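## Task

Carry the yellow tray onto the top of the two-door cabinet beside arm4, while the remaining three trays stay on top of the two-door cabinet beside arm1; when finished, every item that rides in a tray must be standing inside that tray.

## Robot and tools

Setup. Four i2rt Big YAM arms (arm1 to arm4), each a six-joint arm with a two-finger gripper, share one simulated room. They can reach roughly 1.0 m out from the joint-1 axis. Feet in the scene frame (metres): arm1 near (-3.389, 0.970, 1.097); arm2 near (-0.636, 0.377, 0.910); arm3 near (0.722, 2.477, 0.955); arm4 near (0.746, -1.740, 0.865). Each foot's own +x is its forward direction; the foot quaternions rotate arm1 and arm2 about 180 degrees about z, arm3 and arm4 by smaller yaws. A tray probably needs one arm to pick it up and hand it on, since the cabinets are far apart.

Frames. Everything is in one scene frame in metres, origin on the floor, +z upward. The hand point sits between the finger pads, about 1 cm behind the tips; fingers point along the hand's +z and open along its y. Quaternions are written w first: [qw, qx, qy, qz]. Reported hand positions get less trustworthy at long reach.

Tool move. Arguments: optional arm1, arm2, arm3, arm4 objects, one per arm, plus cameras. Each arm object may hold:
- joints: absolute targets by name. joint1_rad (-2.879 to 2.879, turns the arm about its foot, positive counter-clockwise seen from above), joint2_rad (0 to 3.141, shoulder), joint3_rad (0 to 3.019, elbow), joint4_rad (-1.692 to 1.57, hand pitch, positive raises fingers), joint5_rad (-1.57 to 1.57, sideways swing, positive to the arm's right), joint6_rad (-2.094 to 2.094, roll, positive clockwise seen from behind the hand), all in radians; gripper_m, the fingertip gap in metres, 0 to 0.093. These are places to go to, not offsets.
- target: one list of seven numbers [x, y, z, qw, qx, qy, qz], an absolute hand pose in the scene frame; the hand travels in a straight line from its current hand_target pose to it. With target, joints may contain only gripper_m, otherwise the call is refused.
- speed: top hand speed in m/s, 0.002 to 0.5, default 0.25; rotation is capped at twice this figure in rad/s.
- min_time_s: 0.1 to 8 s, the shortest duration for that arm's joint motions in the call.
All commanded arms start together; hand paths in one call finish together and stop after 10 s whether or not arrived; a call cannot exceed 15 s. Example: {"arm2": {"target": [0.1, 0.4, 1.2, 0, 1, 0, 0], "speed": 0.2, "joints": {"gripper_m": 0.08}}}. A call with no arm parts reports every arm in full and all images.
cameras: a list drawn from arm1_cam_wrist, arm2_cam_wrist, arm3_cam_wrist, arm4_cam_wrist, cam_arm1, cam_arm2, cam_arm3, cam_arm4, or "all"; [] gives none. Unknown names invalidate the call. Images are 672x504.

Tool wait: seconds from 0 to 10, plus cameras; nothing new is commanded. zoom_image: camera name and region [x0, y0, x1, y1] in pixels (top-left origin, at most 504 by 504), only for a camera in the latest images. read_manual returns licence text only. finished_scene takes the scene number (1 or 2), is final, and its reply states the next task; any later calls in that reply act in the new scene.

Reading results. The move line lists arms that were commanded; an arm marked as last shown received nothing and its status lines read not commanded. hand is the measured pose, hand_target the pose the held joint targets would give. Joint velocities are in rad/s (gripper in m/s), ordered like joint_positions; within noise means the arm is still. Torques list the six arm joints in N m, positive toward larger angles; the third and fourth wrap at ±28. off_target means resting short of the goal, maybe still pressing. time_out is a stop: a joint ran out of time and keeps pushing toward the target shown under on_its_own. joint command not followed or pose unreachable means a safety check held back the arm's targets (the gripper still acts); after not_followed a hand target is discarded. A hand counts as done within 1 cm and 2 degrees. If a call is refused or a stop occurs, further move, wait and finished_scene calls in that same reply are skipped. MOTOR HOT warns at 85 °C; at 100 °C an OVER-TEMPERATURE FAULT drops that arm for 30 to 60 s, after which keys marked limit_stop_at_motor_heat must be resent.

Gripper. Free-air readings run up to 0.003 m wider than the true gap. To hold firmly, aim about 0.005 m under the object's width; slightly under gives a light or fluctuating grip; a much smaller target crushes soft items.

Behaviour to expect. Hands lag their paths, drift, and can overshoot speed, worst with the arm near straight; fast joint moves can swing about 30 degrees past the goal when extended. The scene keeps running while the operator thinks, holding the last command. Arms never stop on contact; they keep pressing.

Avoid: pressing two robots together (closing fingers on another arm counts) or hitting hard, which can end the scene; slamming fixed or heavy objects; dropping parts from height or releasing them while moving; pushing anything off the work area or to the floor; long stretched or unreachable poses that overheat motors. Loose items may get small random nudges, so check that tray contents still stand upright before finishing.

Each tool is called as a command line: name --argument value for each argument, lists and objects as JSON in quotes; but a table of rows of numbers goes row by row, as --pt "numbers of a row", without its own name.

## Session

move

Scene clock: 0.00 s.
Joint torques (N m): no reading
Heat: arm1: hottest gripper 25 °C; arm2: hottest joint1_rad 26 °C; arm3: hottest joint1_rad 27 °C; arm4: hottest joint1_rad 27 °C.
Joint velocities: within noise
arm1.joint_positions: joint1_rad=+0.017 joint2_rad=+0.618 joint3_rad=+1.380 joint4_rad=-1.394 joint5_rad=-0.199 joint6_rad=+0.724 gripper_m=+0.09396
arm1.joint_status: not commanded
arm1.hand: x=-3.6214 y=+0.9713 z=+1.6194 quat_wxyz=(+0.224, +0.828, -0.326, -0.397) (m; scene frame)
arm1.hand_target: x=-3.6193 y=+0.9712 z=+1.6284 quat_wxyz=(+0.226, +0.824, -0.324, -0.406) (m; scene frame)
arm1.hand_status: not commanded
arm2.joint_positions: joint1_rad=+0.060 joint2_rad=+0.620 joint3_rad=+1.451 joint4_rad=-1.200 joint5_rad=+0.159 joint6_rad=+0.139 gripper_m=+0.09396
arm2.joint_status: not commanded
arm2.hand: x=-0.8722 y=+0.3944 z=+1.5108 quat_wxyz=(-0.009, +0.818, -0.081, -0.570) (m; scene frame)
arm2.hand_target: x=-0.8681 y=+0.3946 z=+1.5236 quat_wxyz=(-0.007, +0.809, -0.081, -0.582) (m; scene frame)
arm2.hand_status: not commanded
arm3.joint_positions: joint1_rad=-0.869 joint2_rad=+0.639 joint3_rad=+1.368 joint4_rad=-1.495 joint5_rad=-0.125 joint6_rad=+0.677 gripper_m=+0.09396
arm3.joint_status: not commanded
arm3.hand: x=+0.9311 y=+2.4316 z=+1.4532 quat_wxyz=(-0.381, -0.410, -0.818, -0.131) (m; scene frame)
arm3.hand_target: x=+0.9299 y=+2.4320 z=+1.4657 quat_wxyz=(-0.395, -0.406, -0.813, -0.133) (m; scene frame)
arm3.hand_status: not commanded
arm4.joint_positions: joint1_rad=+0.612 joint2_rad=+0.648 joint3_rad=+1.318 joint4_rad=-1.473 joint5_rad=-0.256 joint6_rad=+0.101 gripper_m=+0.09396
arm4.joint_status: not commanded
arm4.hand: x=+0.9680 y=-1.6808 z=+1.3424 quat_wxyz=(-0.361, +0.037, -0.919, -0.153) (m; scene frame)
arm4.hand_target: x=+0.9670 y=-1.6809 z=+1.3516 quat_wxyz=(-0.371, +0.038, -0.915, -0.153) (m; scene frame)
arm4.hand_status: not commanded
pictures: arm1_cam_wrist, arm2_cam_wrist, arm3_cam_wrist, arm4_cam_wrist, cam_arm1, cam_arm2, cam_arm3, cam_arm4

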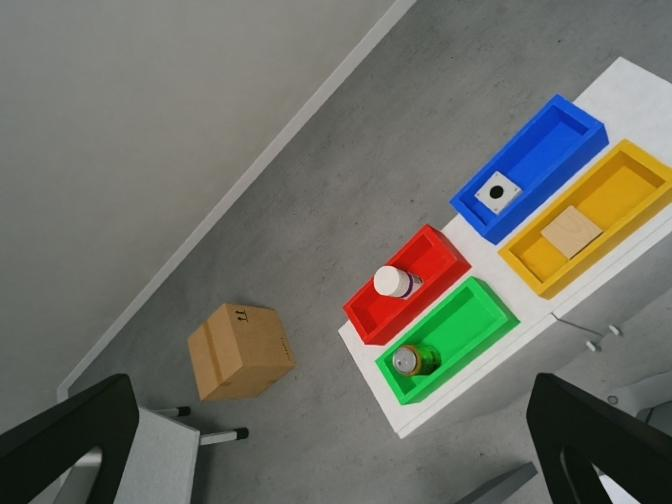

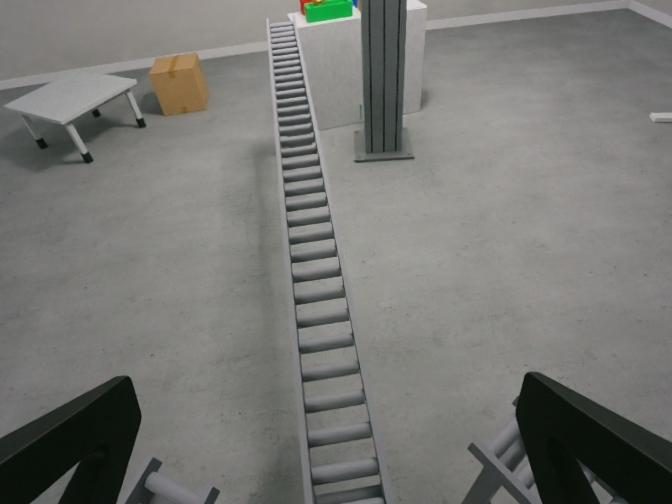

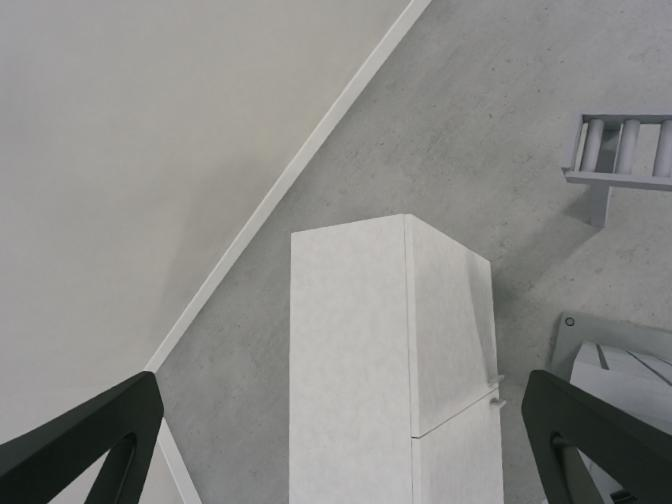

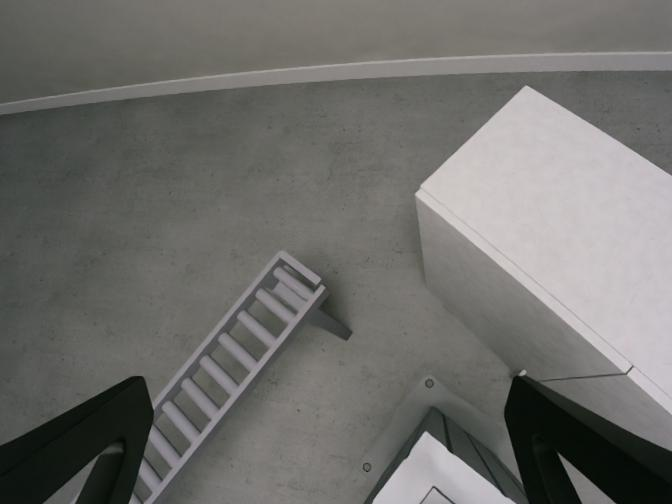

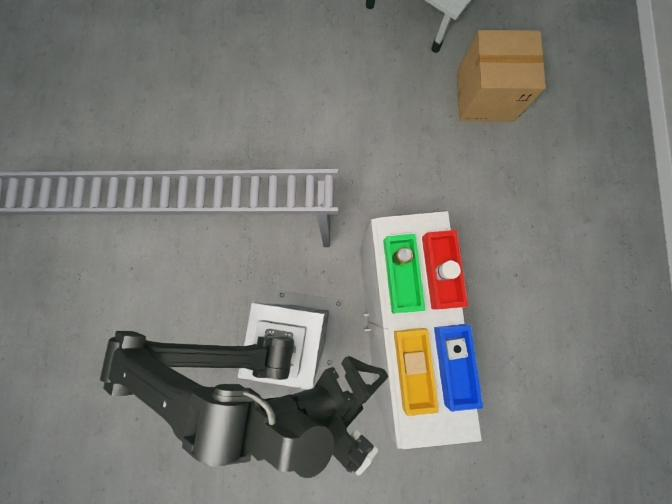

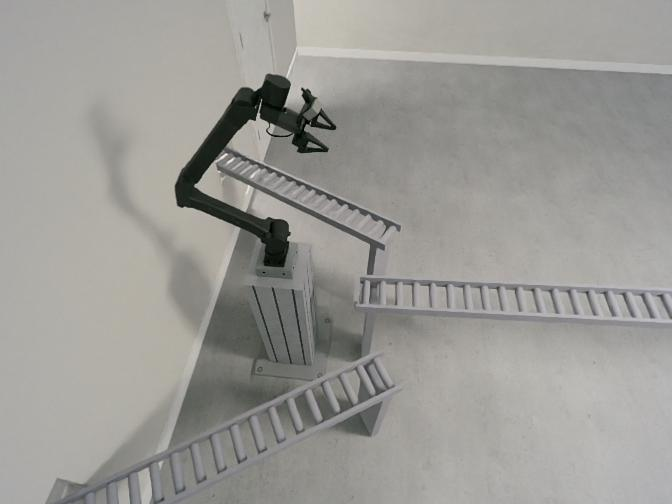

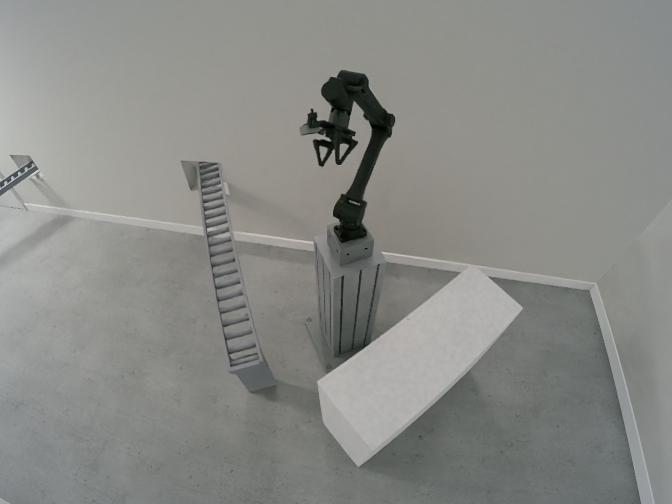

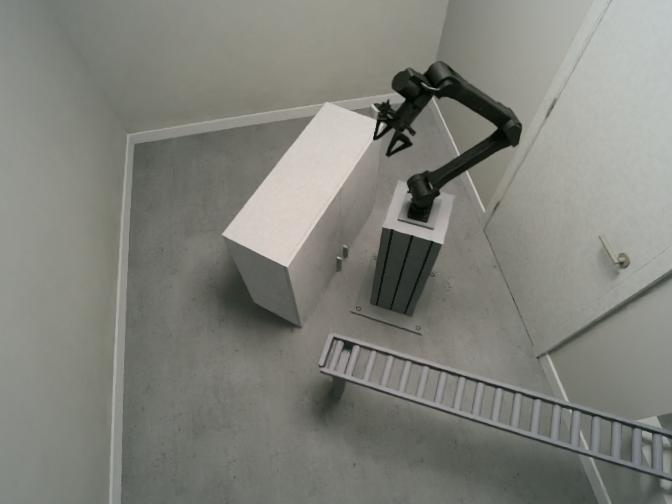

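zoom_image --camera "cam_arm1" --region '[340, 200, 500, 460]'

zoom_image --camera "cam_arm2" --region '[200, 120, 672, 474]'

zoom_image --camera "cam_arm1" --region '[140, 150, 360, 315]'

zoom_image --camera "arm1_cam_wrist" --region '[340, 50, 672, 440]'

zoom_image --camera "cam_arm4" --region '[220, 300, 672, 504]'

zoom_image --camera "arm2_cam_wrist" --region '[240, 0, 440, 180]'

Scaled by 1.938 from the camera's image (finer frame: 960x720).

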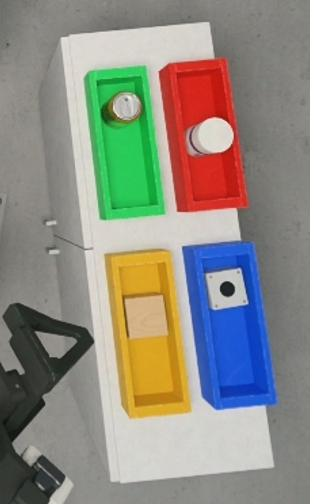

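Scaled by 1.068 from the camera's image (finer frame: 960x720).

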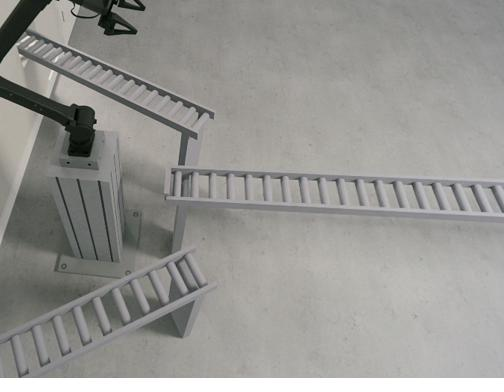

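Scaled by 2.291 from the camera's image (finer frame: 960x720).

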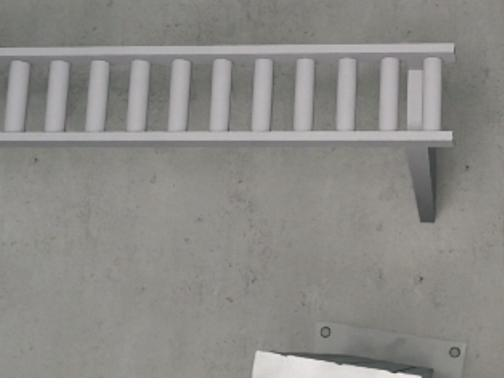

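Scaled by 1.292 from the camera's image (finer frame: 960x720).

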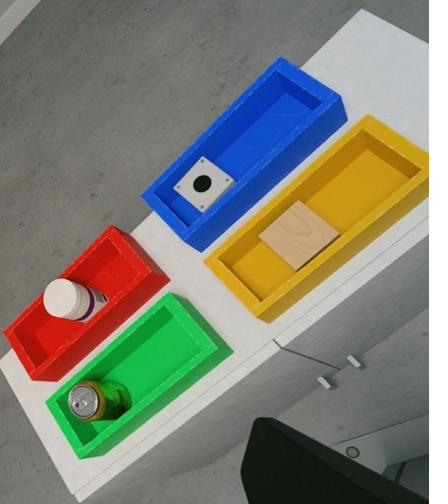

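Scaled by 1.115 from the camera's image (finer frame: 960x720).

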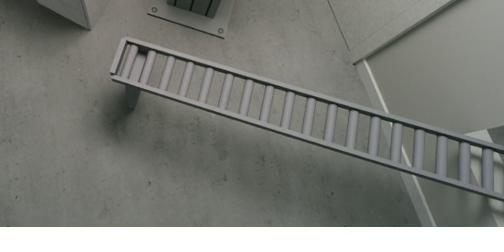

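Scaled by 2.520 from the camera's image (finer frame: 960x720).

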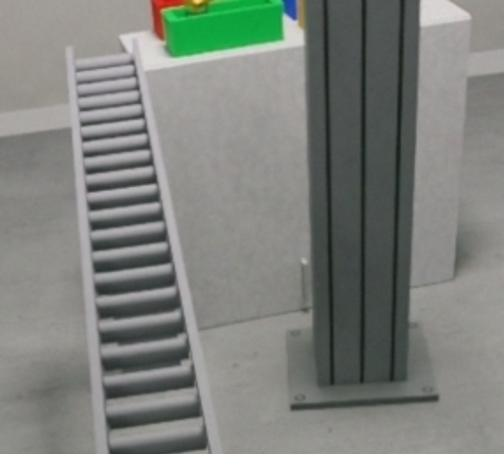

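move --arm1 '{"target":[-3.80,1.05,1.38,0,0.752,-0.659,0],"speed":0.4}' --arm2 '{"target":[-0.98,0.36,1.25,0,1,0,0],"speed":0.4}' --arm4 '{"target":[1.05,-1.4,1.2,0,0.415,-0.91,0],"speed":0.4}' --cameras '["arm1_cam_wrist","arm2_cam_wrist","arm4_cam_wrist","cam_arm1","cam_arm2","cam_arm4"]'

Scene clock: 7.70 s.
Joint torques (N m): arm1=[-1.26 -8.41 13.55 -0.27 0.07 -0.02] | arm2=[0.15 -7.06 8.01 0.32 -0.07 -0.19] | arm3=[1.03 1.9 10.59 2.13 0.04 -0.11] | arm4=[0.32 -11.46 13.24 -0.06 -0.02 0]
Heat: arm1: hottest gripper 25 °C; arm2: hottest joint1_rad 26 °C; arm3: hottest joint1_rad 27 °C; arm4: hottest joint1_rad 27 °C.
move: arm1 off_target; arm2 off_target; arm4 off_target
Joint velocities: within noise
arm1.joint_positions: joint1_rad=-0.024 joint2_rad=+1.410 joint3_rad=+1.427 joint4_rad=-1.604 joint5_rad=+0.013 joint6_rad=+1.255 gripper_m=+0.09396
arm1.joint_status: not commanded
arm1.hand: x=-3.7914 y=+1.0418 z=+1.3665 quat_wxyz=(-0.006, +0.760, -0.650, +0.011)
arm1.hand_target: x=-3.7994 y=+1.0499 z=+1.3799 quat_wxyz=(+0.000, +0.752, -0.659, +0.000)
arm1.hand_status: off_target (0.018 m and 2.0 deg from the pose sent, 0.309 m and 66.2 deg at the start)
arm2.joint_positions: joint1_rad=+0.057 joint2_rad=+1.210 joint3_rad=+1.408 joint4_rad=-1.672 joint5_rad=+0.006 joint6_rad=+0.065 gripper_m=+0.09396
arm2.joint_status: not commanded
arm2.hand: x=-0.9829 y=+0.3622 z=+1.2499 quat_wxyz=(+0.001, +0.999, -0.007, -0.052)
arm2.hand_target: x=-0.9802 y=+0.3601 z=+1.2493 quat_wxyz=(+0.003, +0.999, +0.000, -0.048)
arm2.hand_status: off_target (0.004 m and 6.1 deg from the pose sent, 0.284 m and 70.3 deg at the start; a joint's target at an end of its range on 38 of 76 steps)
arm3: as last shown
arm4.joint_positions: joint1_rad=+1.364 joint2_rad=+1.514 joint3_rad=+1.647 joint4_rad=-1.686 joint5_rad=+0.001 joint6_rad=-0.004 gripper_m=+0.09396
arm4.joint_status: not commanded
arm4.hand: x=+1.0494 y=-1.4088 z=+1.1834 quat_wxyz=(-0.012, +0.405, -0.914, -0.004)
arm4.hand_target: x=+1.0495 y=-1.4006 z=+1.1994 quat_wxyz=(-0.027, +0.415, -0.909, -0.012)
arm4.hand_status: off_target (0.019 m and 1.9 deg from the pose sent, 0.325 m and 63.3 deg at the start; a joint's target at an end of its range on 30 of 76 steps)
arm1_cam_wrist: T_world_to_cam=[[0.98616, 0.16315, 0.02946, 3.52869], [0.13471, -0.8921, 0.4313, 0.88806], [0.09665, -0.42136, -0.90173, 2.12658]] pos_world=[-3.80501, 1.11258, 1.43063]
arm2_cam_wrist: T_world_to_cam=[[-0.01198, 0.99955, 0.02744, -0.41498], [0.94673, 0.0025, 0.32201, 0.56465], [0.3218, 0.02984, -0.94634, 1.57667]] pos_world=[-1.04691, 0.36633, 1.32162]
arm4_cam_wrist: T_world_to_cam=[[0.74585, -0.66605, 0.00882, -1.73325], [-0.61589, -0.68452, 0.39, -0.74013], [-0.25373, -0.29632, -0.92077, 1.02917]] pos_world=[1.09804, -1.35611, 1.25156]

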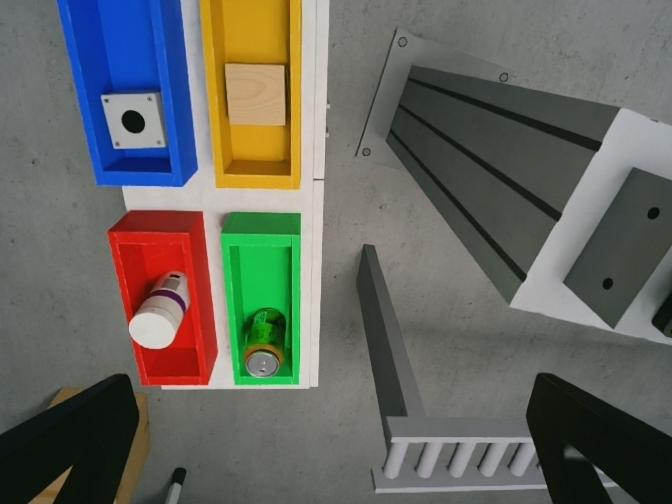

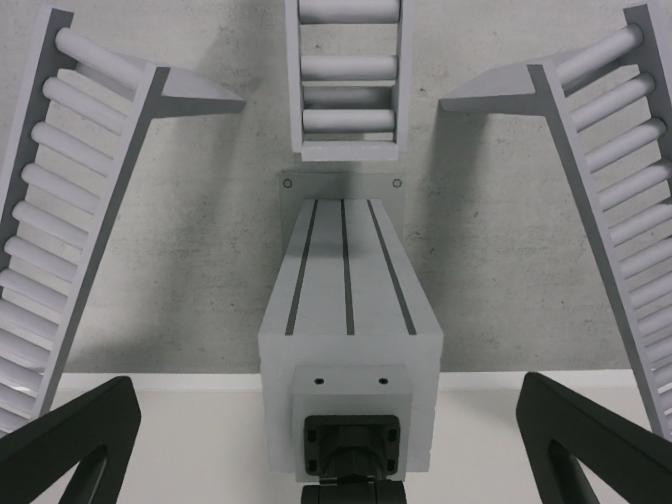

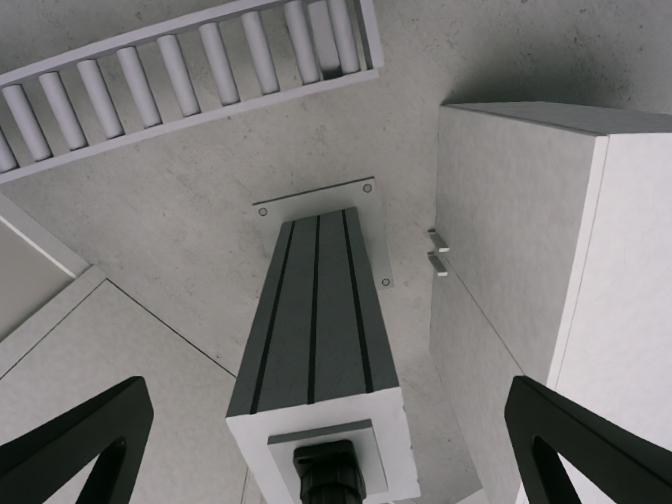

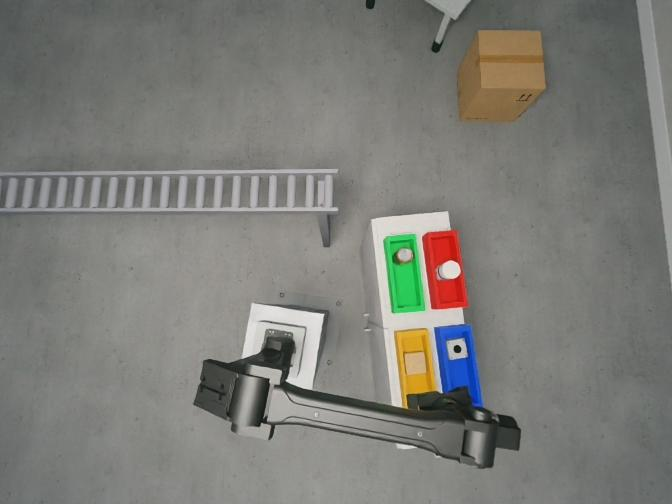

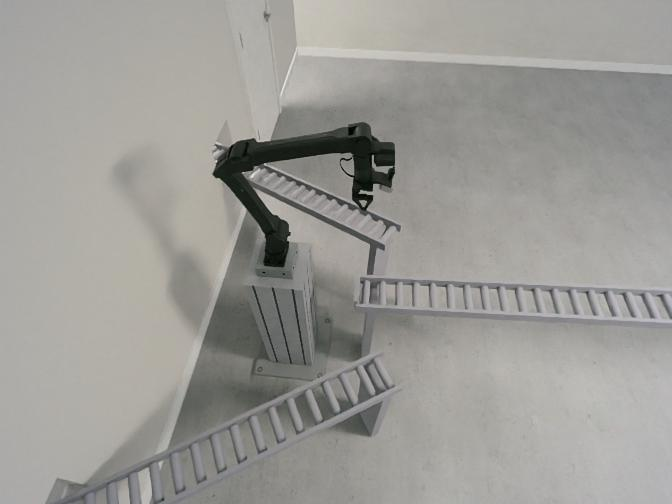

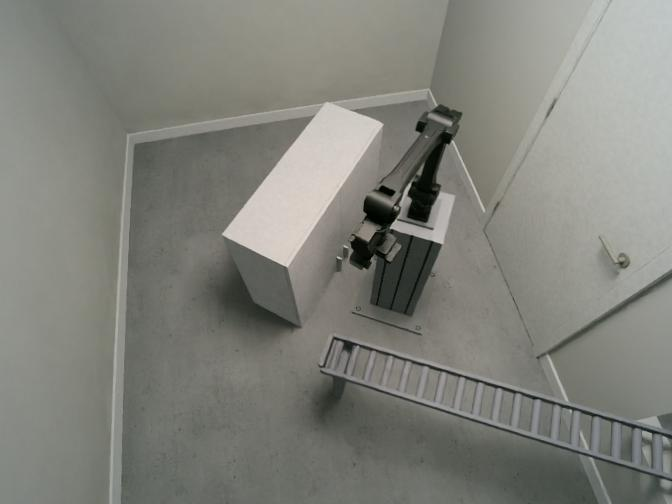

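zoom_image --camera "arm1_cam_wrist" --region '[180, 0, 340, 240]'

zoom_image --camera "cam_arm1" --region '[370, 310, 490, 420]'

zoom_image --camera "arm2_cam_wrist" --region '[240, 0, 460, 200]'

zoom_image --camera "arm2_cam_wrist" --region '[0, 0, 250, 240]'

zoom_image --camera "arm4_cam_wrist" --region '[140, 0, 420, 180]'

Scaled by 2.100 from the camera's image (finer frame: 960x720).

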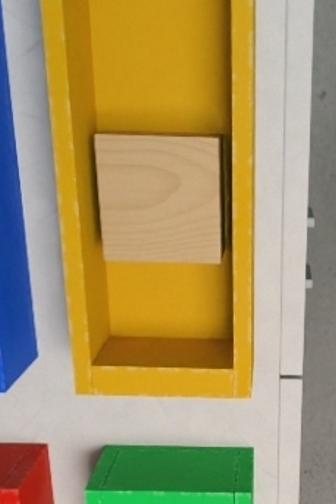

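Scaled by 4.200 from the camera's image (finer frame: 960x720).

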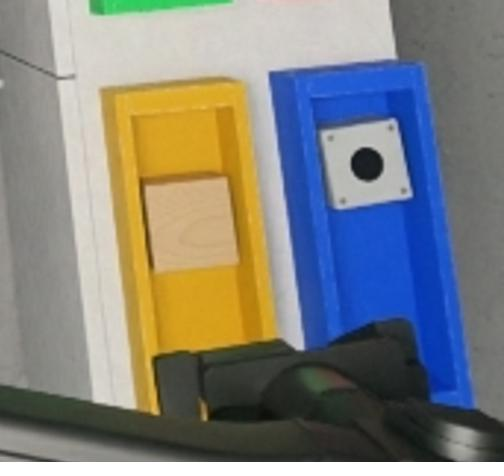

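Scaled by 2.291 from the camera's image (finer frame: 960x720).

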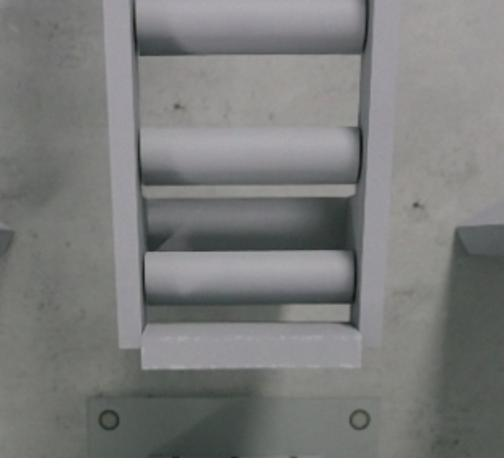

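Scaled by 2.016 from the camera's image (finer frame: 960x720).

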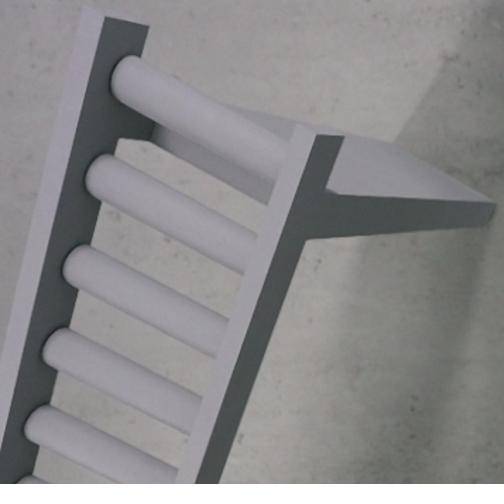

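Scaled by 1.800 from the camera's image (finer frame: 960x720).

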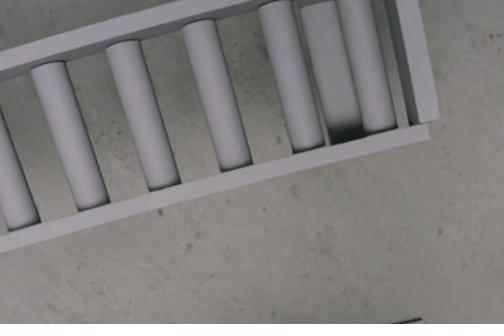

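move --arm1 '{"target":[-3.837,1.055,0.865,0,0.740,-0.672,0],"speed":0.4,"joints":{"gripper_m":0.042}}' --cameras '["arm1_cam_wrist","cam_arm1"]'

Scene clock: 15.30 s.
Joint torques (N m): arm1=[-1.2 -11.63 4.34 0.53 0.07 0] | arm2=[0.21 -7.12 8.01 0.31 -0.07 -0.19] | arm3=[0.85 1.96 10.58 2.15 0.03 -0.11] | arm4=[0.32 -11.46 13.27 -0.08 -0.02 0.01]
Heat: arm1: hottest gripper 25 °C; arm2: hottest joint1_rad 26 °C; arm3: hottest joint1_rad 27 °C; arm4: hottest joint1_rad 27 °C.
move: arm1 off_target
Joint velocities: within noise
arm1.joint_positions: joint1_rad=-0.036 joint2_rad=+2.243 joint3_rad=+1.056 joint4_rad=-0.368 joint5_rad=+0.013 joint6_rad=+1.281 gripper_m=+0.04206
arm1.joint_status: all done
arm1.hand: x=-3.8373 y=+1.0476 z=+0.8744 quat_wxyz=(+0.002, +0.748, -0.664, -0.002)
arm1.hand_target: x=-3.8366 y=+1.0549 z=+0.8652 quat_wxyz=(+0.000, +0.740, -0.672, +0.000)
arm1.hand_status: off_target (0.012 m and 1.3 deg from the pose sent, 0.504 m and 3.7 deg at the start)
arm2, arm3, arm4: as last shown
arm4.joint_positions: joint1_rad=+1.364 joint2_rad=+1.514 joint3_rad=+1.647 joint4_rad=-1.686 joint5_rad=+0.001 joint6_rad=-0.005 gripper_m=+0.09396
arm1_cam_wrist: T_world_to_cam=[[0.99204, 0.12596, -0.00019, 3.6749], [0.11422, -0.89896, 0.42289, 1.04764], [0.0531, -0.41954, -0.90618, 1.52453]] pos_world=[-3.84624, 1.11851, 0.93916]

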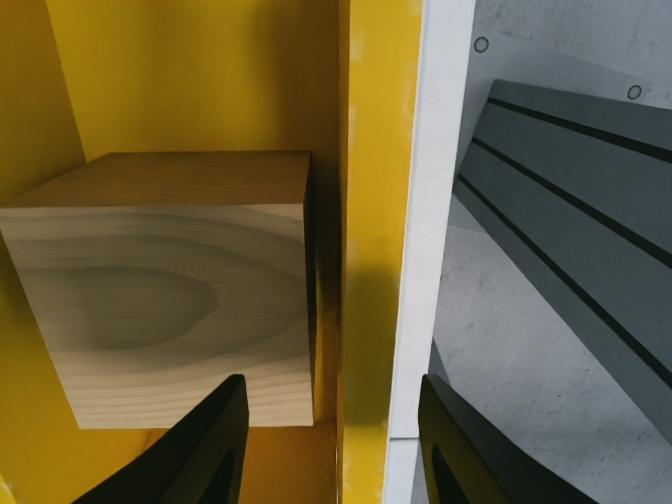

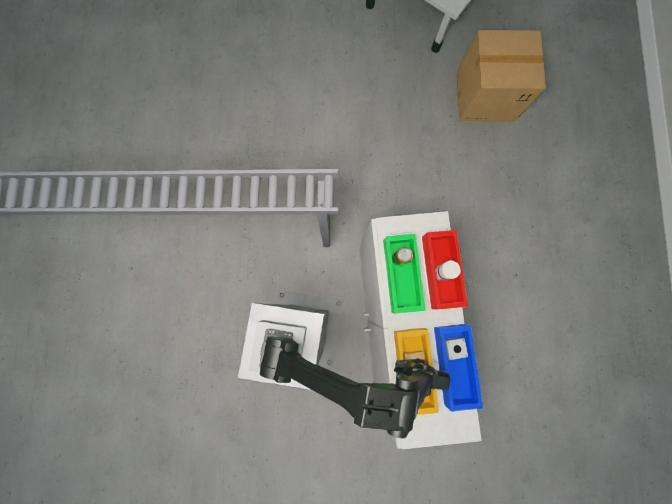

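move --arm1 '{"target":[-3.819,1.053,0.805,0,0.740,-0.672,0],"speed":0.2,"joints":{"gripper_m":0.029}}' --cameras '["arm1_cam_wrist"]'

Scene clock: 17.47 s.
Joint torques (N m): arm1=[-1.38 -3.84 4.05 4.04 0.07 -0.04] | arm2=[0.21 -7.06 8.01 0.32 -0.07 -0.19] | arm3=[0.79 1.85 10.61 2.11 0.04 -0.11] | arm4=[0.32 -11.4 13.29 -0.08 -0.02 0.01]
Heat: arm1: hottest gripper 25 °C; arm2: hottest joint1_rad 26 °C; arm3: hottest joint1_rad 27 °C; arm4: hottest joint1_rad 27 °C.
move: arm1 off_target
Joint velocities: within noise
arm1.joint_positions: joint1_rad=-0.036 joint2_rad=+2.259 joint3_rad=+1.040 joint4_rad=-0.309 joint5_rad=+0.013 joint6_rad=+1.281 gripper_m=+0.02914
arm1.joint_status: all done
arm1.hand: x=-3.8365 y=+1.0477 z=+0.8658 quat_wxyz=(+0.009, +0.747, -0.664, -0.014)
arm1.hand_target: x=-3.8132 y=+1.0511 z=+0.8132 quat_wxyz=(+0.000, +0.740, -0.672, +0.001)
arm1.hand_status: off_target (0.063 m and 2.2 deg from the pose sent, 0.072 m and 1.3 deg at the start)
arm2, arm3, arm4: as last shown
arm1_cam_wrist: T_world_to_cam=[[0.99182, 0.12492, -0.02639, 3.69711], [0.12454, -0.90106, 0.41543, 1.0995], [0.02812, -0.41532, -0.90924, 1.41921]] pos_world=[-3.84369, 1.1183, 0.93119]

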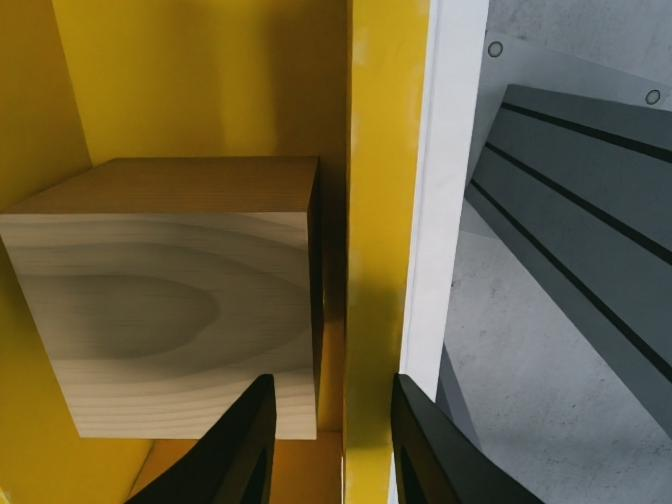

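move --arm1 '{"target":[-3.838,1.055,0.93,0,0.740,-0.672,0],"speed":0.4,"joints":{"gripper_m":0.042}}'

move --arm1 '{"target":[-3.831,1.139,0.93,0,0.740,-0.672,0],"speed":0.3}' --cameras '["arm1_cam_wrist"]'

Scene clock: 21.10 s.
Joint torques (N m): arm1=[-0.97 -11.75 5.18 -0.16 0.16 0] | arm2=[0.21 -7.06 7.99 0.32 -0.06 -0.19] | arm3=[0.85 1.96 10.61 2.14 0.04 -0.11] | arm4=[0.32 -11.4 13.27 -0.08 -0.02 0.01]
Heat: arm1: hottest gripper 25 °C; arm2: hottest joint1_rad 26 °C; arm3: hottest joint1_rad 27 °C; arm4: hottest joint1_rad 27 °C.
move: arm1 done
Joint velocities: within noise
arm1.joint_positions: joint1_rad=-0.037 joint2_rad=+2.093 joint3_rad=+1.026 joint4_rad=-0.480 joint5_rad=+0.010 joint6_rad=+1.283 gripper_m=+0.04193
arm1.joint_status: all done
arm1.hand: x=-3.8398 y=+1.0490 z=+0.9344 quat_wxyz=(+0.005, +0.746, -0.665, -0.005)
arm1.hand_target: x=-3.8379 y=+1.0549 z=+0.9300 quat_wxyz=(+0.000, +0.740, -0.672, +0.000)
arm1.hand_status: done (0.008 m and 1.3 deg from the pose sent, 0.065 m and 2.2 deg at the start)
arm2, arm3, arm4: as last shown
pictures: none

Scene clock: 22.43 s.
Joint torques (N m): arm1=[0.09 -11.46 6.61 -0.2 0.04 -0.14] | arm2=[0.15 -7.06 8.01 0.32 -0.07 -0.19] | arm3=[0.97 1.9 10.62 2.09 0.04 -0.11] | arm4=[0.32 -11.4 13.27 -0.06 -0.02 0.01]
Heat: arm1: hottest gripper 25 °C; arm2: hottest joint1_rad 26 °C; arm3: hottest joint1_rad 27 °C; arm4: hottest joint1_rad 27 °C.
move: arm1 done
Joint velocities: within noise
arm1.joint_positions: joint1_rad=-0.229 joint2_rad=+2.101 joint3_rad=+1.061 joint4_rad=-0.508 joint5_rad=+0.012 joint6_rad=+1.119 gripper_m=+0.04193
arm1.joint_status: not commanded
arm1.hand: x=-3.8266 y=+1.1385 z=+0.9366 quat_wxyz=(+0.002, +0.737, -0.676, -0.005)
arm1.hand_target: x=-3.8308 y=+1.1389 z=+0.9301 quat_wxyz=(+0.000, +0.740, -0.672, +0.000)
arm1.hand_status: done (0.008 m and 0.8 deg from the pose sent, 0.091 m and 1.3 deg at the start)
arm2, arm3, arm4: as last shown
arm1_cam_wrist: T_world_to_cam=[[0.99555, 0.0941, -0.00447, 3.70664], [0.0873, -0.90377, 0.41901, 1.00789], [0.03539, -0.41754, -0.90797, 1.55009]] pos_world=[-3.83301, 1.20933, 1.00167]

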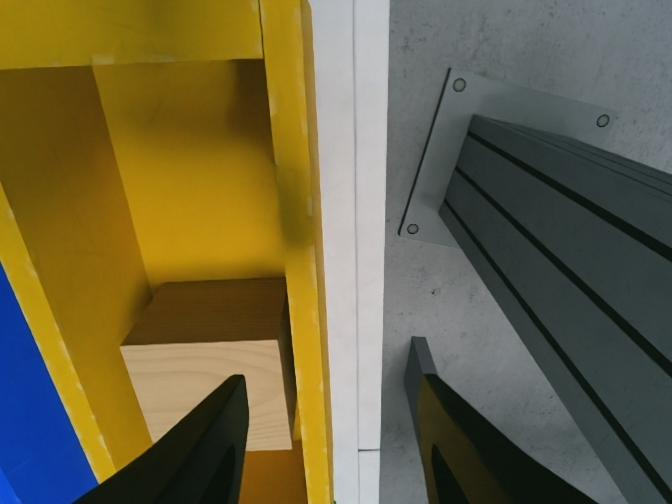

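move --arm1 '{"target":[-3.843,1.119,0.885,0,0.7564,-0.6541,0],"speed":0.25}'

move --arm1 '{"target":[-3.843,1.119,0.828,0,0.7564,-0.6541,0],"speed":0.2}' --cameras '["arm1_cam_wrist","cam_arm1"]'

Scene clock: 25.03 s.
Joint torques (N m): arm1=[0.79 -12.34 5.79 0.64 0.06 -0.15] | arm2=[0.21 -7.06 8.01 0.31 -0.06 -0.19] | arm3=[0.85 1.73 10.62 2.13 0.04 -0.11] | arm4=[0.32 -11.46 13.27 -0.06 -0.02 0.01]
Heat: arm1: hottest gripper 25 °C; arm2: hottest joint1_rad 26 °C; arm3: hottest joint1_rad 27 °C; arm4: hottest joint1_rad 27 °C.
move: arm1 off_target
Joint velocities: within noise
arm1.joint_positions: joint1_rad=-0.191 joint2_rad=+2.220 joint3_rad=+1.103 joint4_rad=-0.451 joint5_rad=+0.012 joint6_rad=+1.117 gripper_m=+0.04193
arm1.joint_status: not commanded
arm1.hand: x=-3.8342 y=+1.1215 z=+0.8908 quat_wxyz=(-0.002, +0.750, -0.661, +0.004)
arm1.hand_target: x=-3.8429 y=+1.1190 z=+0.8853 quat_wxyz=(+0.000, +0.756, -0.654, +0.000)
arm1.hand_status: off_target (0.011 m and 1.2 deg from the pose sent, 0.058 m and 3.4 deg at the start)
arm2, arm3, arm4: as last shown
pictures: none

Scene clock: 26.37 s.
Joint torques (N m): arm1=[0.73 -13.04 4.42 0.58 0.06 -0.15] | arm2=[0.21 -7.06 7.99 0.34 -0.06 -0.19] | arm3=[0.85 1.96 10.61 2.09 0.04 -0.11] | arm4=[0.38 -11.4 13.29 -0.08 -0.02 0.01]
Heat: arm1: hottest gripper 25 °C; arm2: hottest joint1_rad 26 °C; arm3: hottest joint1_rad 27 °C; arm4: hottest joint1_rad 27 °C.
move: arm1 done
Joint velocities: within noise
arm1.joint_positions: joint1_rad=-0.191 joint2_rad=+2.364 joint3_rad=+1.156 joint4_rad=-0.358 joint5_rad=+0.012 joint6_rad=+1.116 gripper_m=+0.04193
arm1.joint_status: not commanded
arm1.hand: x=-3.8367 y=+1.1216 z=+0.8339 quat_wxyz=(-0.001, +0.751, -0.661, +0.003)
arm1.hand_target: x=-3.8429 y=+1.1190 z=+0.8282 quat_wxyz=(+0.000, +0.756, -0.654, +0.000)
arm1.hand_status: done (0.009 m and 1.1 deg from the pose sent, 0.063 m and 1.2 deg at the start)
arm2, arm3, arm4: as last shown
arm1_cam_wrist: T_world_to_cam=[[0.99069, 0.13564, 0.01126, 3.63948], [0.11792, -0.89671, 0.42662, 1.13976], [0.06797, -0.42133, -0.90436, 1.57647]] pos_world=[-3.84716, 1.19261, 0.89845]

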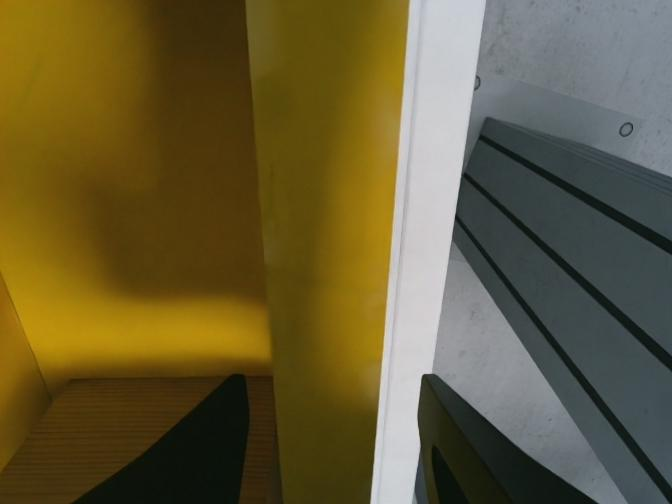

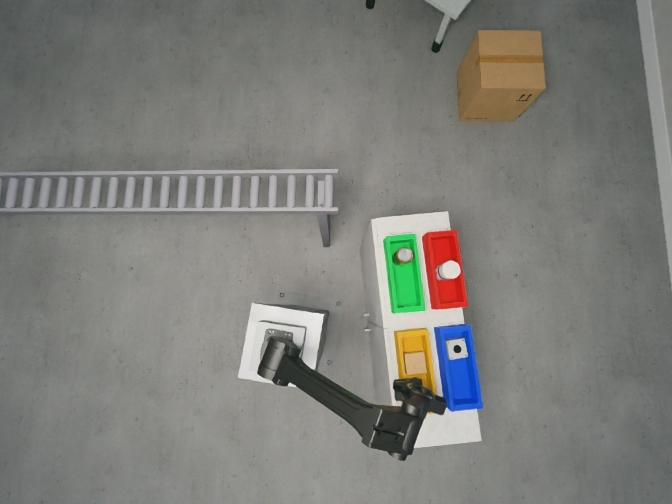

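move --arm1 '{"joints":{"gripper_m":0.004}}'

move --arm1 '{"target":[-3.84,1.119,0.86,0,0.7564,-0.6541,0],"speed":0.08}' --cameras '["arm1_cam_wrist","cam_arm1"]'

Scene clock: 27.53 s.
Joint torques (N m): arm1=[0.67 -13.04 4.3 0.43 0.14 -0.14] | arm2=[0.21 -7.06 7.99 0.32 -0.07 -0.19] | arm3=[0.85 2.08 10.56 2.11 0.04 -0.12] | arm4=[0.32 -11.4 13.29 -0.08 -0.02 0.01]
Heat: arm1: hottest gripper 25 °C; arm2: hottest joint1_rad 26 °C; arm3: hottest joint1_rad 27 °C; arm4: hottest joint1_rad 27 °C.
move: arm1 off_target
Joint velocities: within noise
arm1.joint_positions: joint1_rad=-0.191 joint2_rad=+2.364 joint3_rad=+1.158 joint4_rad=-0.355 joint5_rad=+0.009 joint6_rad=+1.114 gripper_m=+0.01245
arm1.joint_status: gripper_m off_target (ended at +0.01248, target +0.00400)
arm1.hand: x=-3.8385 y=+1.1218 z=+0.8341 quat_wxyz=(+0.001, +0.751, -0.660, +0.002)
arm1.hand_target: x=-3.8429 y=+1.1190 z=+0.8282 quat_wxyz=(+0.000, +0.756, -0.654, +0.000)
arm1.hand_status: not commanded
arm2, arm4: as last shown
arm3.joint_positions: joint1_rad=-0.869 joint2_rad=+0.639 joint3_rad=+1.368 joint4_rad=-1.495 joint5_rad=-0.125 joint6_rad=+0.677 gripper_m=+0.09396
arm3.joint_status: not commanded
arm3.hand: x=+0.9311 y=+2.4316 z=+1.4532 quat_wxyz=(-0.381, -0.410, -0.818, -0.131)
arm3.hand_target: x=+0.9299 y=+2.4320 z=+1.4657 quat_wxyz=(-0.395, -0.406, -0.813, -0.133)
arm3.hand_status: not commanded
pictures: none

Scene clock: 28.57 s.
Joint torques (N m): arm1=[0.56 -16.44 3.08 -0.23 -0.17 -0.14] | arm2=[0.15 -7.06 7.99 0.32 -0.07 -0.19] | arm3=[0.67 1.67 10.59 2.07 0.03 -0.12] | arm4=[0.32 -11.4 13.29 -0.08 -0.02 0.01]
Heat: arm1: hottest gripper 25 °C; arm2: hottest joint1_rad 26 °C; arm3: hottest joint1_rad 27 °C; arm4: hottest joint1_rad 27 °C.
move: arm1 off_target
Joint velocities: within noise
arm1.joint_positions: joint1_rad=-0.191 joint2_rad=+2.331 joint3_rad=+1.132 joint4_rad=-0.384 joint5_rad=+0.017 joint6_rad=+1.114 gripper_m=+0.01245
arm1.joint_status: not commanded
arm1.hand: x=-3.8280 y=+1.1199 z=+0.8451 quat_wxyz=(-0.007, +0.751, -0.660, +0.011)
arm1.hand_target: x=-3.8398 y=+1.1190 z=+0.8597 quat_wxyz=(+0.000, +0.756, -0.654, +0.000)
arm1.hand_status: off_target (0.019 m and 1.7 deg from the pose sent, 0.026 m and 0.9 deg at the start)
arm2.joint_positions: joint1_rad=+0.057 joint2_rad=+1.210 joint3_rad=+1.408 joint4_rad=-1.672 joint5_rad=+0.006 joint6_rad=+0.065 gripper_m=+0.09396
arm2.joint_status: not commanded
arm2.hand: x=-0.9829 y=+0.3622 z=+1.2499 quat_wxyz=(+0.001, +0.999, -0.007, -0.052)
arm2.hand_target: x=-0.9802 y=+0.3601 z=+1.2493 quat_wxyz=(+0.003, +0.999, +0.000, -0.048)
arm2.hand_status: not commanded
arm3: as last shown
arm4.joint_positions: joint1_rad=+1.364 joint2_rad=+1.514 joint3_rad=+1.647 joint4_rad=-1.686 joint5_rad=+0.001 joint6_rad=-0.005 gripper_m=+0.09396
arm4.joint_status: not commanded
arm4.hand: x=+1.0494 y=-1.4088 z=+1.1834 quat_wxyz=(-0.012, +0.405, -0.914, -0.004)
arm4.hand_target: x=+1.0495 y=-1.4006 z=+1.1994 quat_wxyz=(-0.027, +0.415, -0.909, -0.012)
arm4.hand_status: not commanded
arm1_cam_wrist: T_world_to_cam=[[0.98999, 0.13788, 0.03016, 3.60973], [0.11175, -0.89626, 0.42921, 1.10604], [0.08621, -0.42155, -0.9027, 1.65396]] pos_world=[-3.83979, 1.1908, 0.90943]

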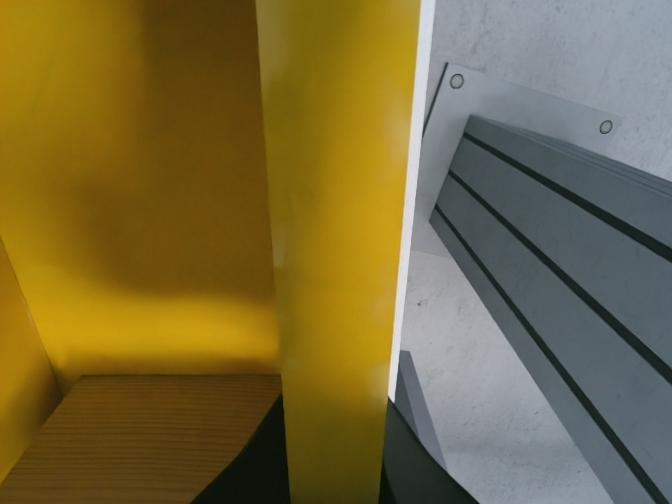

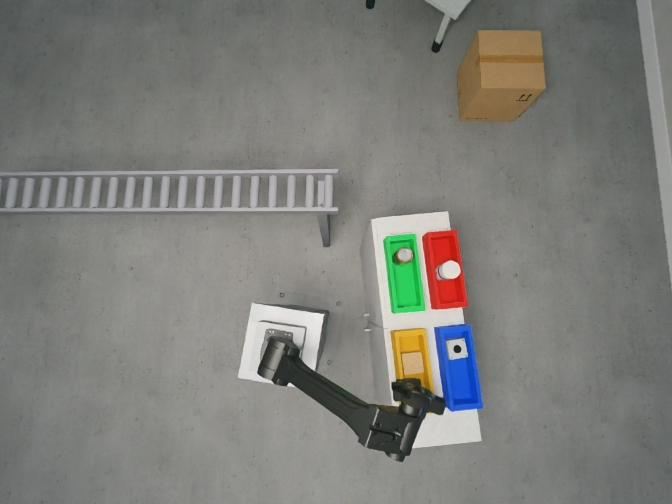

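move --arm1 '{"target":[-3.80,1.10,1.04,0,0.7564,-0.6541,0],"speed":0.15}' --cameras '["arm1_cam_wrist","cam_arm1"]'

Scene clock: 30.93 s.
Joint torques (N m): arm1=[1.26 -12.81 6.22 -0.21 -0.17 0] | arm2=[0.21 -7.12 8.01 0.32 -0.06 -0.19] | arm3=[0.85 2.02 10.54 2.11 0.03 -0.11] | arm4=[0.32 -11.4 13.29 -0.08 -0.02 0.01]
Heat: arm1: hottest gripper 25 °C; arm2: hottest joint1_rad 26 °C; arm3: hottest joint1_rad 27 °C; arm4: hottest joint1_rad 27 °C.
move: arm1 off_target
Joint velocities: within noise
arm1.joint_positions: joint1_rad=-0.183 joint2_rad=+1.829 joint3_rad=+0.953 joint4_rad=-0.702 joint5_rad=+0.017 joint6_rad=+1.118 gripper_m=+0.01245
arm1.joint_status: not commanded
arm1.hand: x=-3.7924 y=+1.1063 z=+1.0296 quat_wxyz=(-0.006, +0.753, -0.658, +0.008)
arm1.hand_target: x=-3.8000 y=+1.1001 z=+1.0399 quat_wxyz=(+0.000, +0.756, -0.654, +0.000)
arm1.hand_status: off_target (0.014 m and 1.3 deg from the pose sent, 0.198 m and 1.7 deg at the start)
arm2, arm3, arm4: as last shown
arm1_cam_wrist: T_world_to_cam=[[0.98951, 0.14229, 0.025, 3.56944], [0.11813, -0.89651, 0.42699, 1.03752], [0.08317, -0.41955, -0.90391, 1.79916]] pos_world=[-3.80418, 1.1771, 1.09404]

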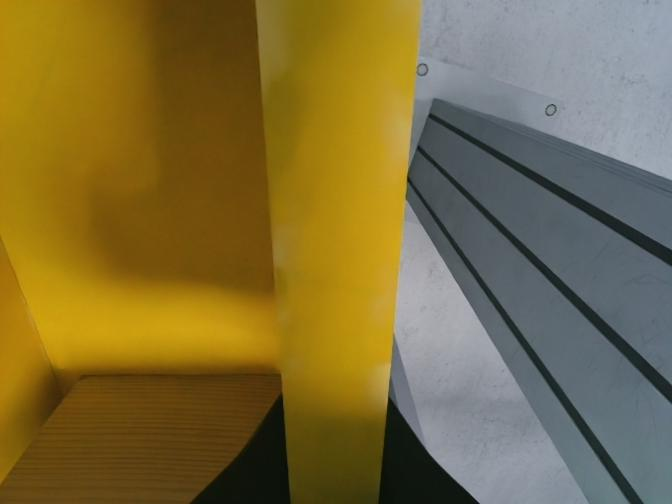

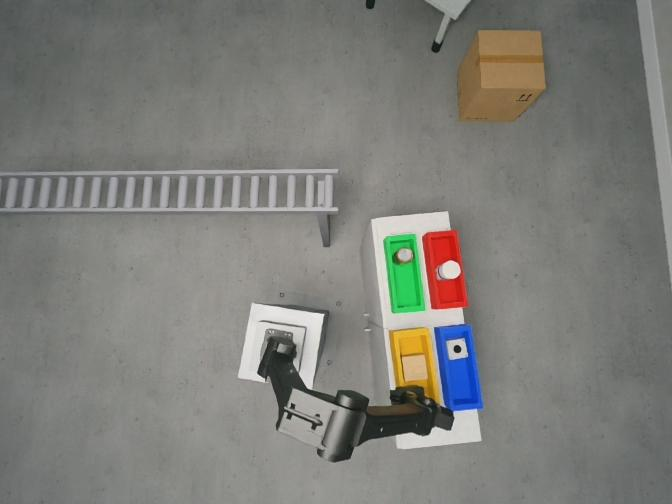

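move --arm1 '{"target":[-3.84,1.11,1.20,0,0.7564,-0.6541,0],"speed":0.25}'

move --arm1 '{"joints":{"joint1_rad":1.4},"min_time_s":3}'

move --arm1 '{"target":[-3.42,0.40,1.05,0,1,0,0],"speed":0.2}' --cameras '["arm1_cam_wrist","cam_arm1"]'

Scene clock: 34.30 s.
Joint torques (N m): arm1=[1.26 -11.69 13.35 -0.42 -0.18 -0.01] | arm2=[0.21 -7.06 8.01 0.32 -0.06 -0.19] | arm3=[0.79 1.79 10.58 2.14 0.04 -0.11] | arm4=[0.32 -11.4 13.27 -0.06 -0.02 0.01]
Heat: arm1: hottest gripper 25 °C; arm2: hottest joint1_rad 26 °C; arm3: hottest joint1_rad 27 °C; arm4: hottest joint1_rad 27 °C.
move: arm1 off_target
Joint velocities: within noise
arm1.joint_positions: joint1_rad=-0.174 joint2_rad=+1.645 joint3_rad=+1.185 joint4_rad=-1.154 joint5_rad=+0.018 joint6_rad=+1.128 gripper_m=+0.01245
arm1.joint_status: not commanded
arm1.hand: x=-3.8158 y=+1.1117 z=+1.1770 quat_wxyz=(-0.014, +0.752, -0.658, +0.024)
arm1.hand_target: x=-3.8386 y=+1.1096 z=+1.2003 quat_wxyz=(+0.000, +0.756, -0.654, +0.000)
arm1.hand_status: off_target (0.033 m and 3.3 deg from the pose sent, 0.177 m and 1.3 deg at the start)
arm2, arm3, arm4: as last shown
pictures: none

Scene clock: 37.77 s.
Joint torques (N m): arm1=[-0.56 -11.69 13.6 -0.28 -0.25 -0.04] | arm2=[0.21 -7.12 8.01 0.32 -0.07 -0.19] | arm3=[0.79 1.73 10.56 2.1 0.04 -0.11] | arm4=[0.32 -11.4 13.29 -0.08 -0.02 0.01]
Heat: arm1: hottest gripper 26 °C; arm2: hottest joint3_rad 27 °C; arm3: hottest joint1_rad 27 °C; arm4: hottest joint1_rad 27 °C.
move: arm1 done
Joint velocities: within noise
arm1.joint_positions: joint1_rad=+1.400 joint2_rad=+1.645 joint3_rad=+1.185 joint4_rad=-1.156 joint5_rad=+0.019 joint6_rad=+1.131 gripper_m=+0.01245
arm1.joint_status: all done
arm1.hand: x=-3.5285 y=+0.5450 z=+1.1880 quat_wxyz=(-0.017, +0.998, +0.067, +0.003)
arm1.hand_target: x=-3.5337 y=+0.5247 z=+1.2116 quat_wxyz=(+0.011, +0.998, +0.065, -0.004)
arm1.hand_status: not commanded
arm2, arm3, arm4: as last shown
pictures: none

Scene clock: 39.93 s.
Joint torques (N m): arm1=[0.56 -15.74 11.75 0.28 -0.18 -0.01] | arm2=[0.21 -7 7.99 0.31 -0.07 -0.2] | arm3=[0.91 1.79 10.54 2.09 0.04 -0.11] | arm4=[0.32 -11.4 13.27 -0.08 -0.02 0.01]
Heat: arm1: hottest gripper 26 °C; arm2: hottest joint3_rad 27 °C; arm3: hottest joint1_rad 27 °C; arm4: hottest joint1_rad 27 °C.
move: arm1 off_target
Joint velocities: within noise
arm1.joint_positions: joint1_rad=+1.647 joint2_rad=+2.098 joint3_rad=+1.385 joint4_rad=-0.940 joint5_rad=+0.014 joint6_rad=+1.513 gripper_m=+0.01245
arm1.joint_status: not commanded
arm1.hand: x=-3.4230 y=+0.4303 z=+1.0317 quat_wxyz=(-0.033, +0.999, +0.000, -0.001)
arm1.hand_target: x=-3.4199 y=+0.4015 z=+1.0509 quat_wxyz=(+0.000, +1.000, +0.000, +0.000)
arm1.hand_status: off_target (0.036 m and 3.8 deg from the pose sent, 0.228 m and 7.9 deg at the start)
arm2, arm3, arm4: as last shown
arm1_cam_wrist: T_world_to_cam=[[-0.00756, 0.99741, 0.07149, -0.52884], [0.90643, -0.02336, 0.4217, 2.71502], [0.42228, 0.06799, -0.90391, 2.43777]] pos_world=[-3.4944, 0.42515, 1.09641]

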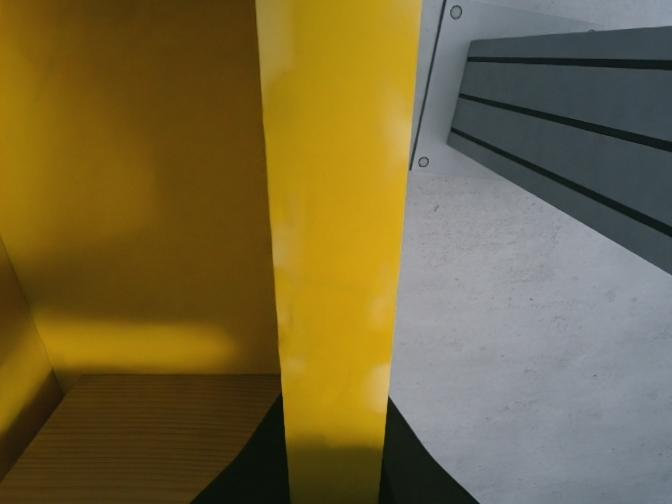

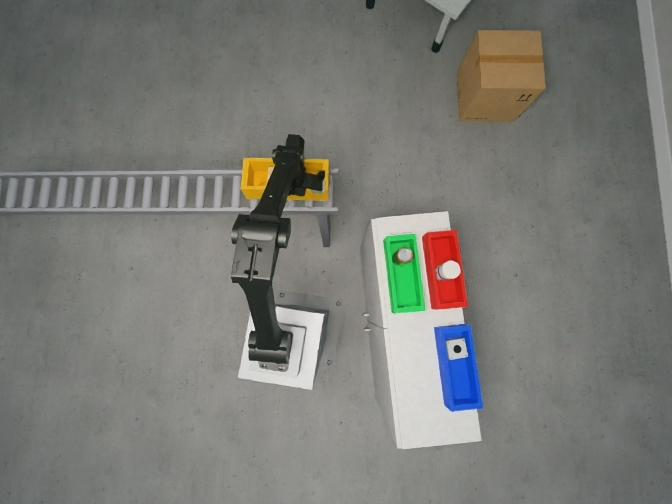

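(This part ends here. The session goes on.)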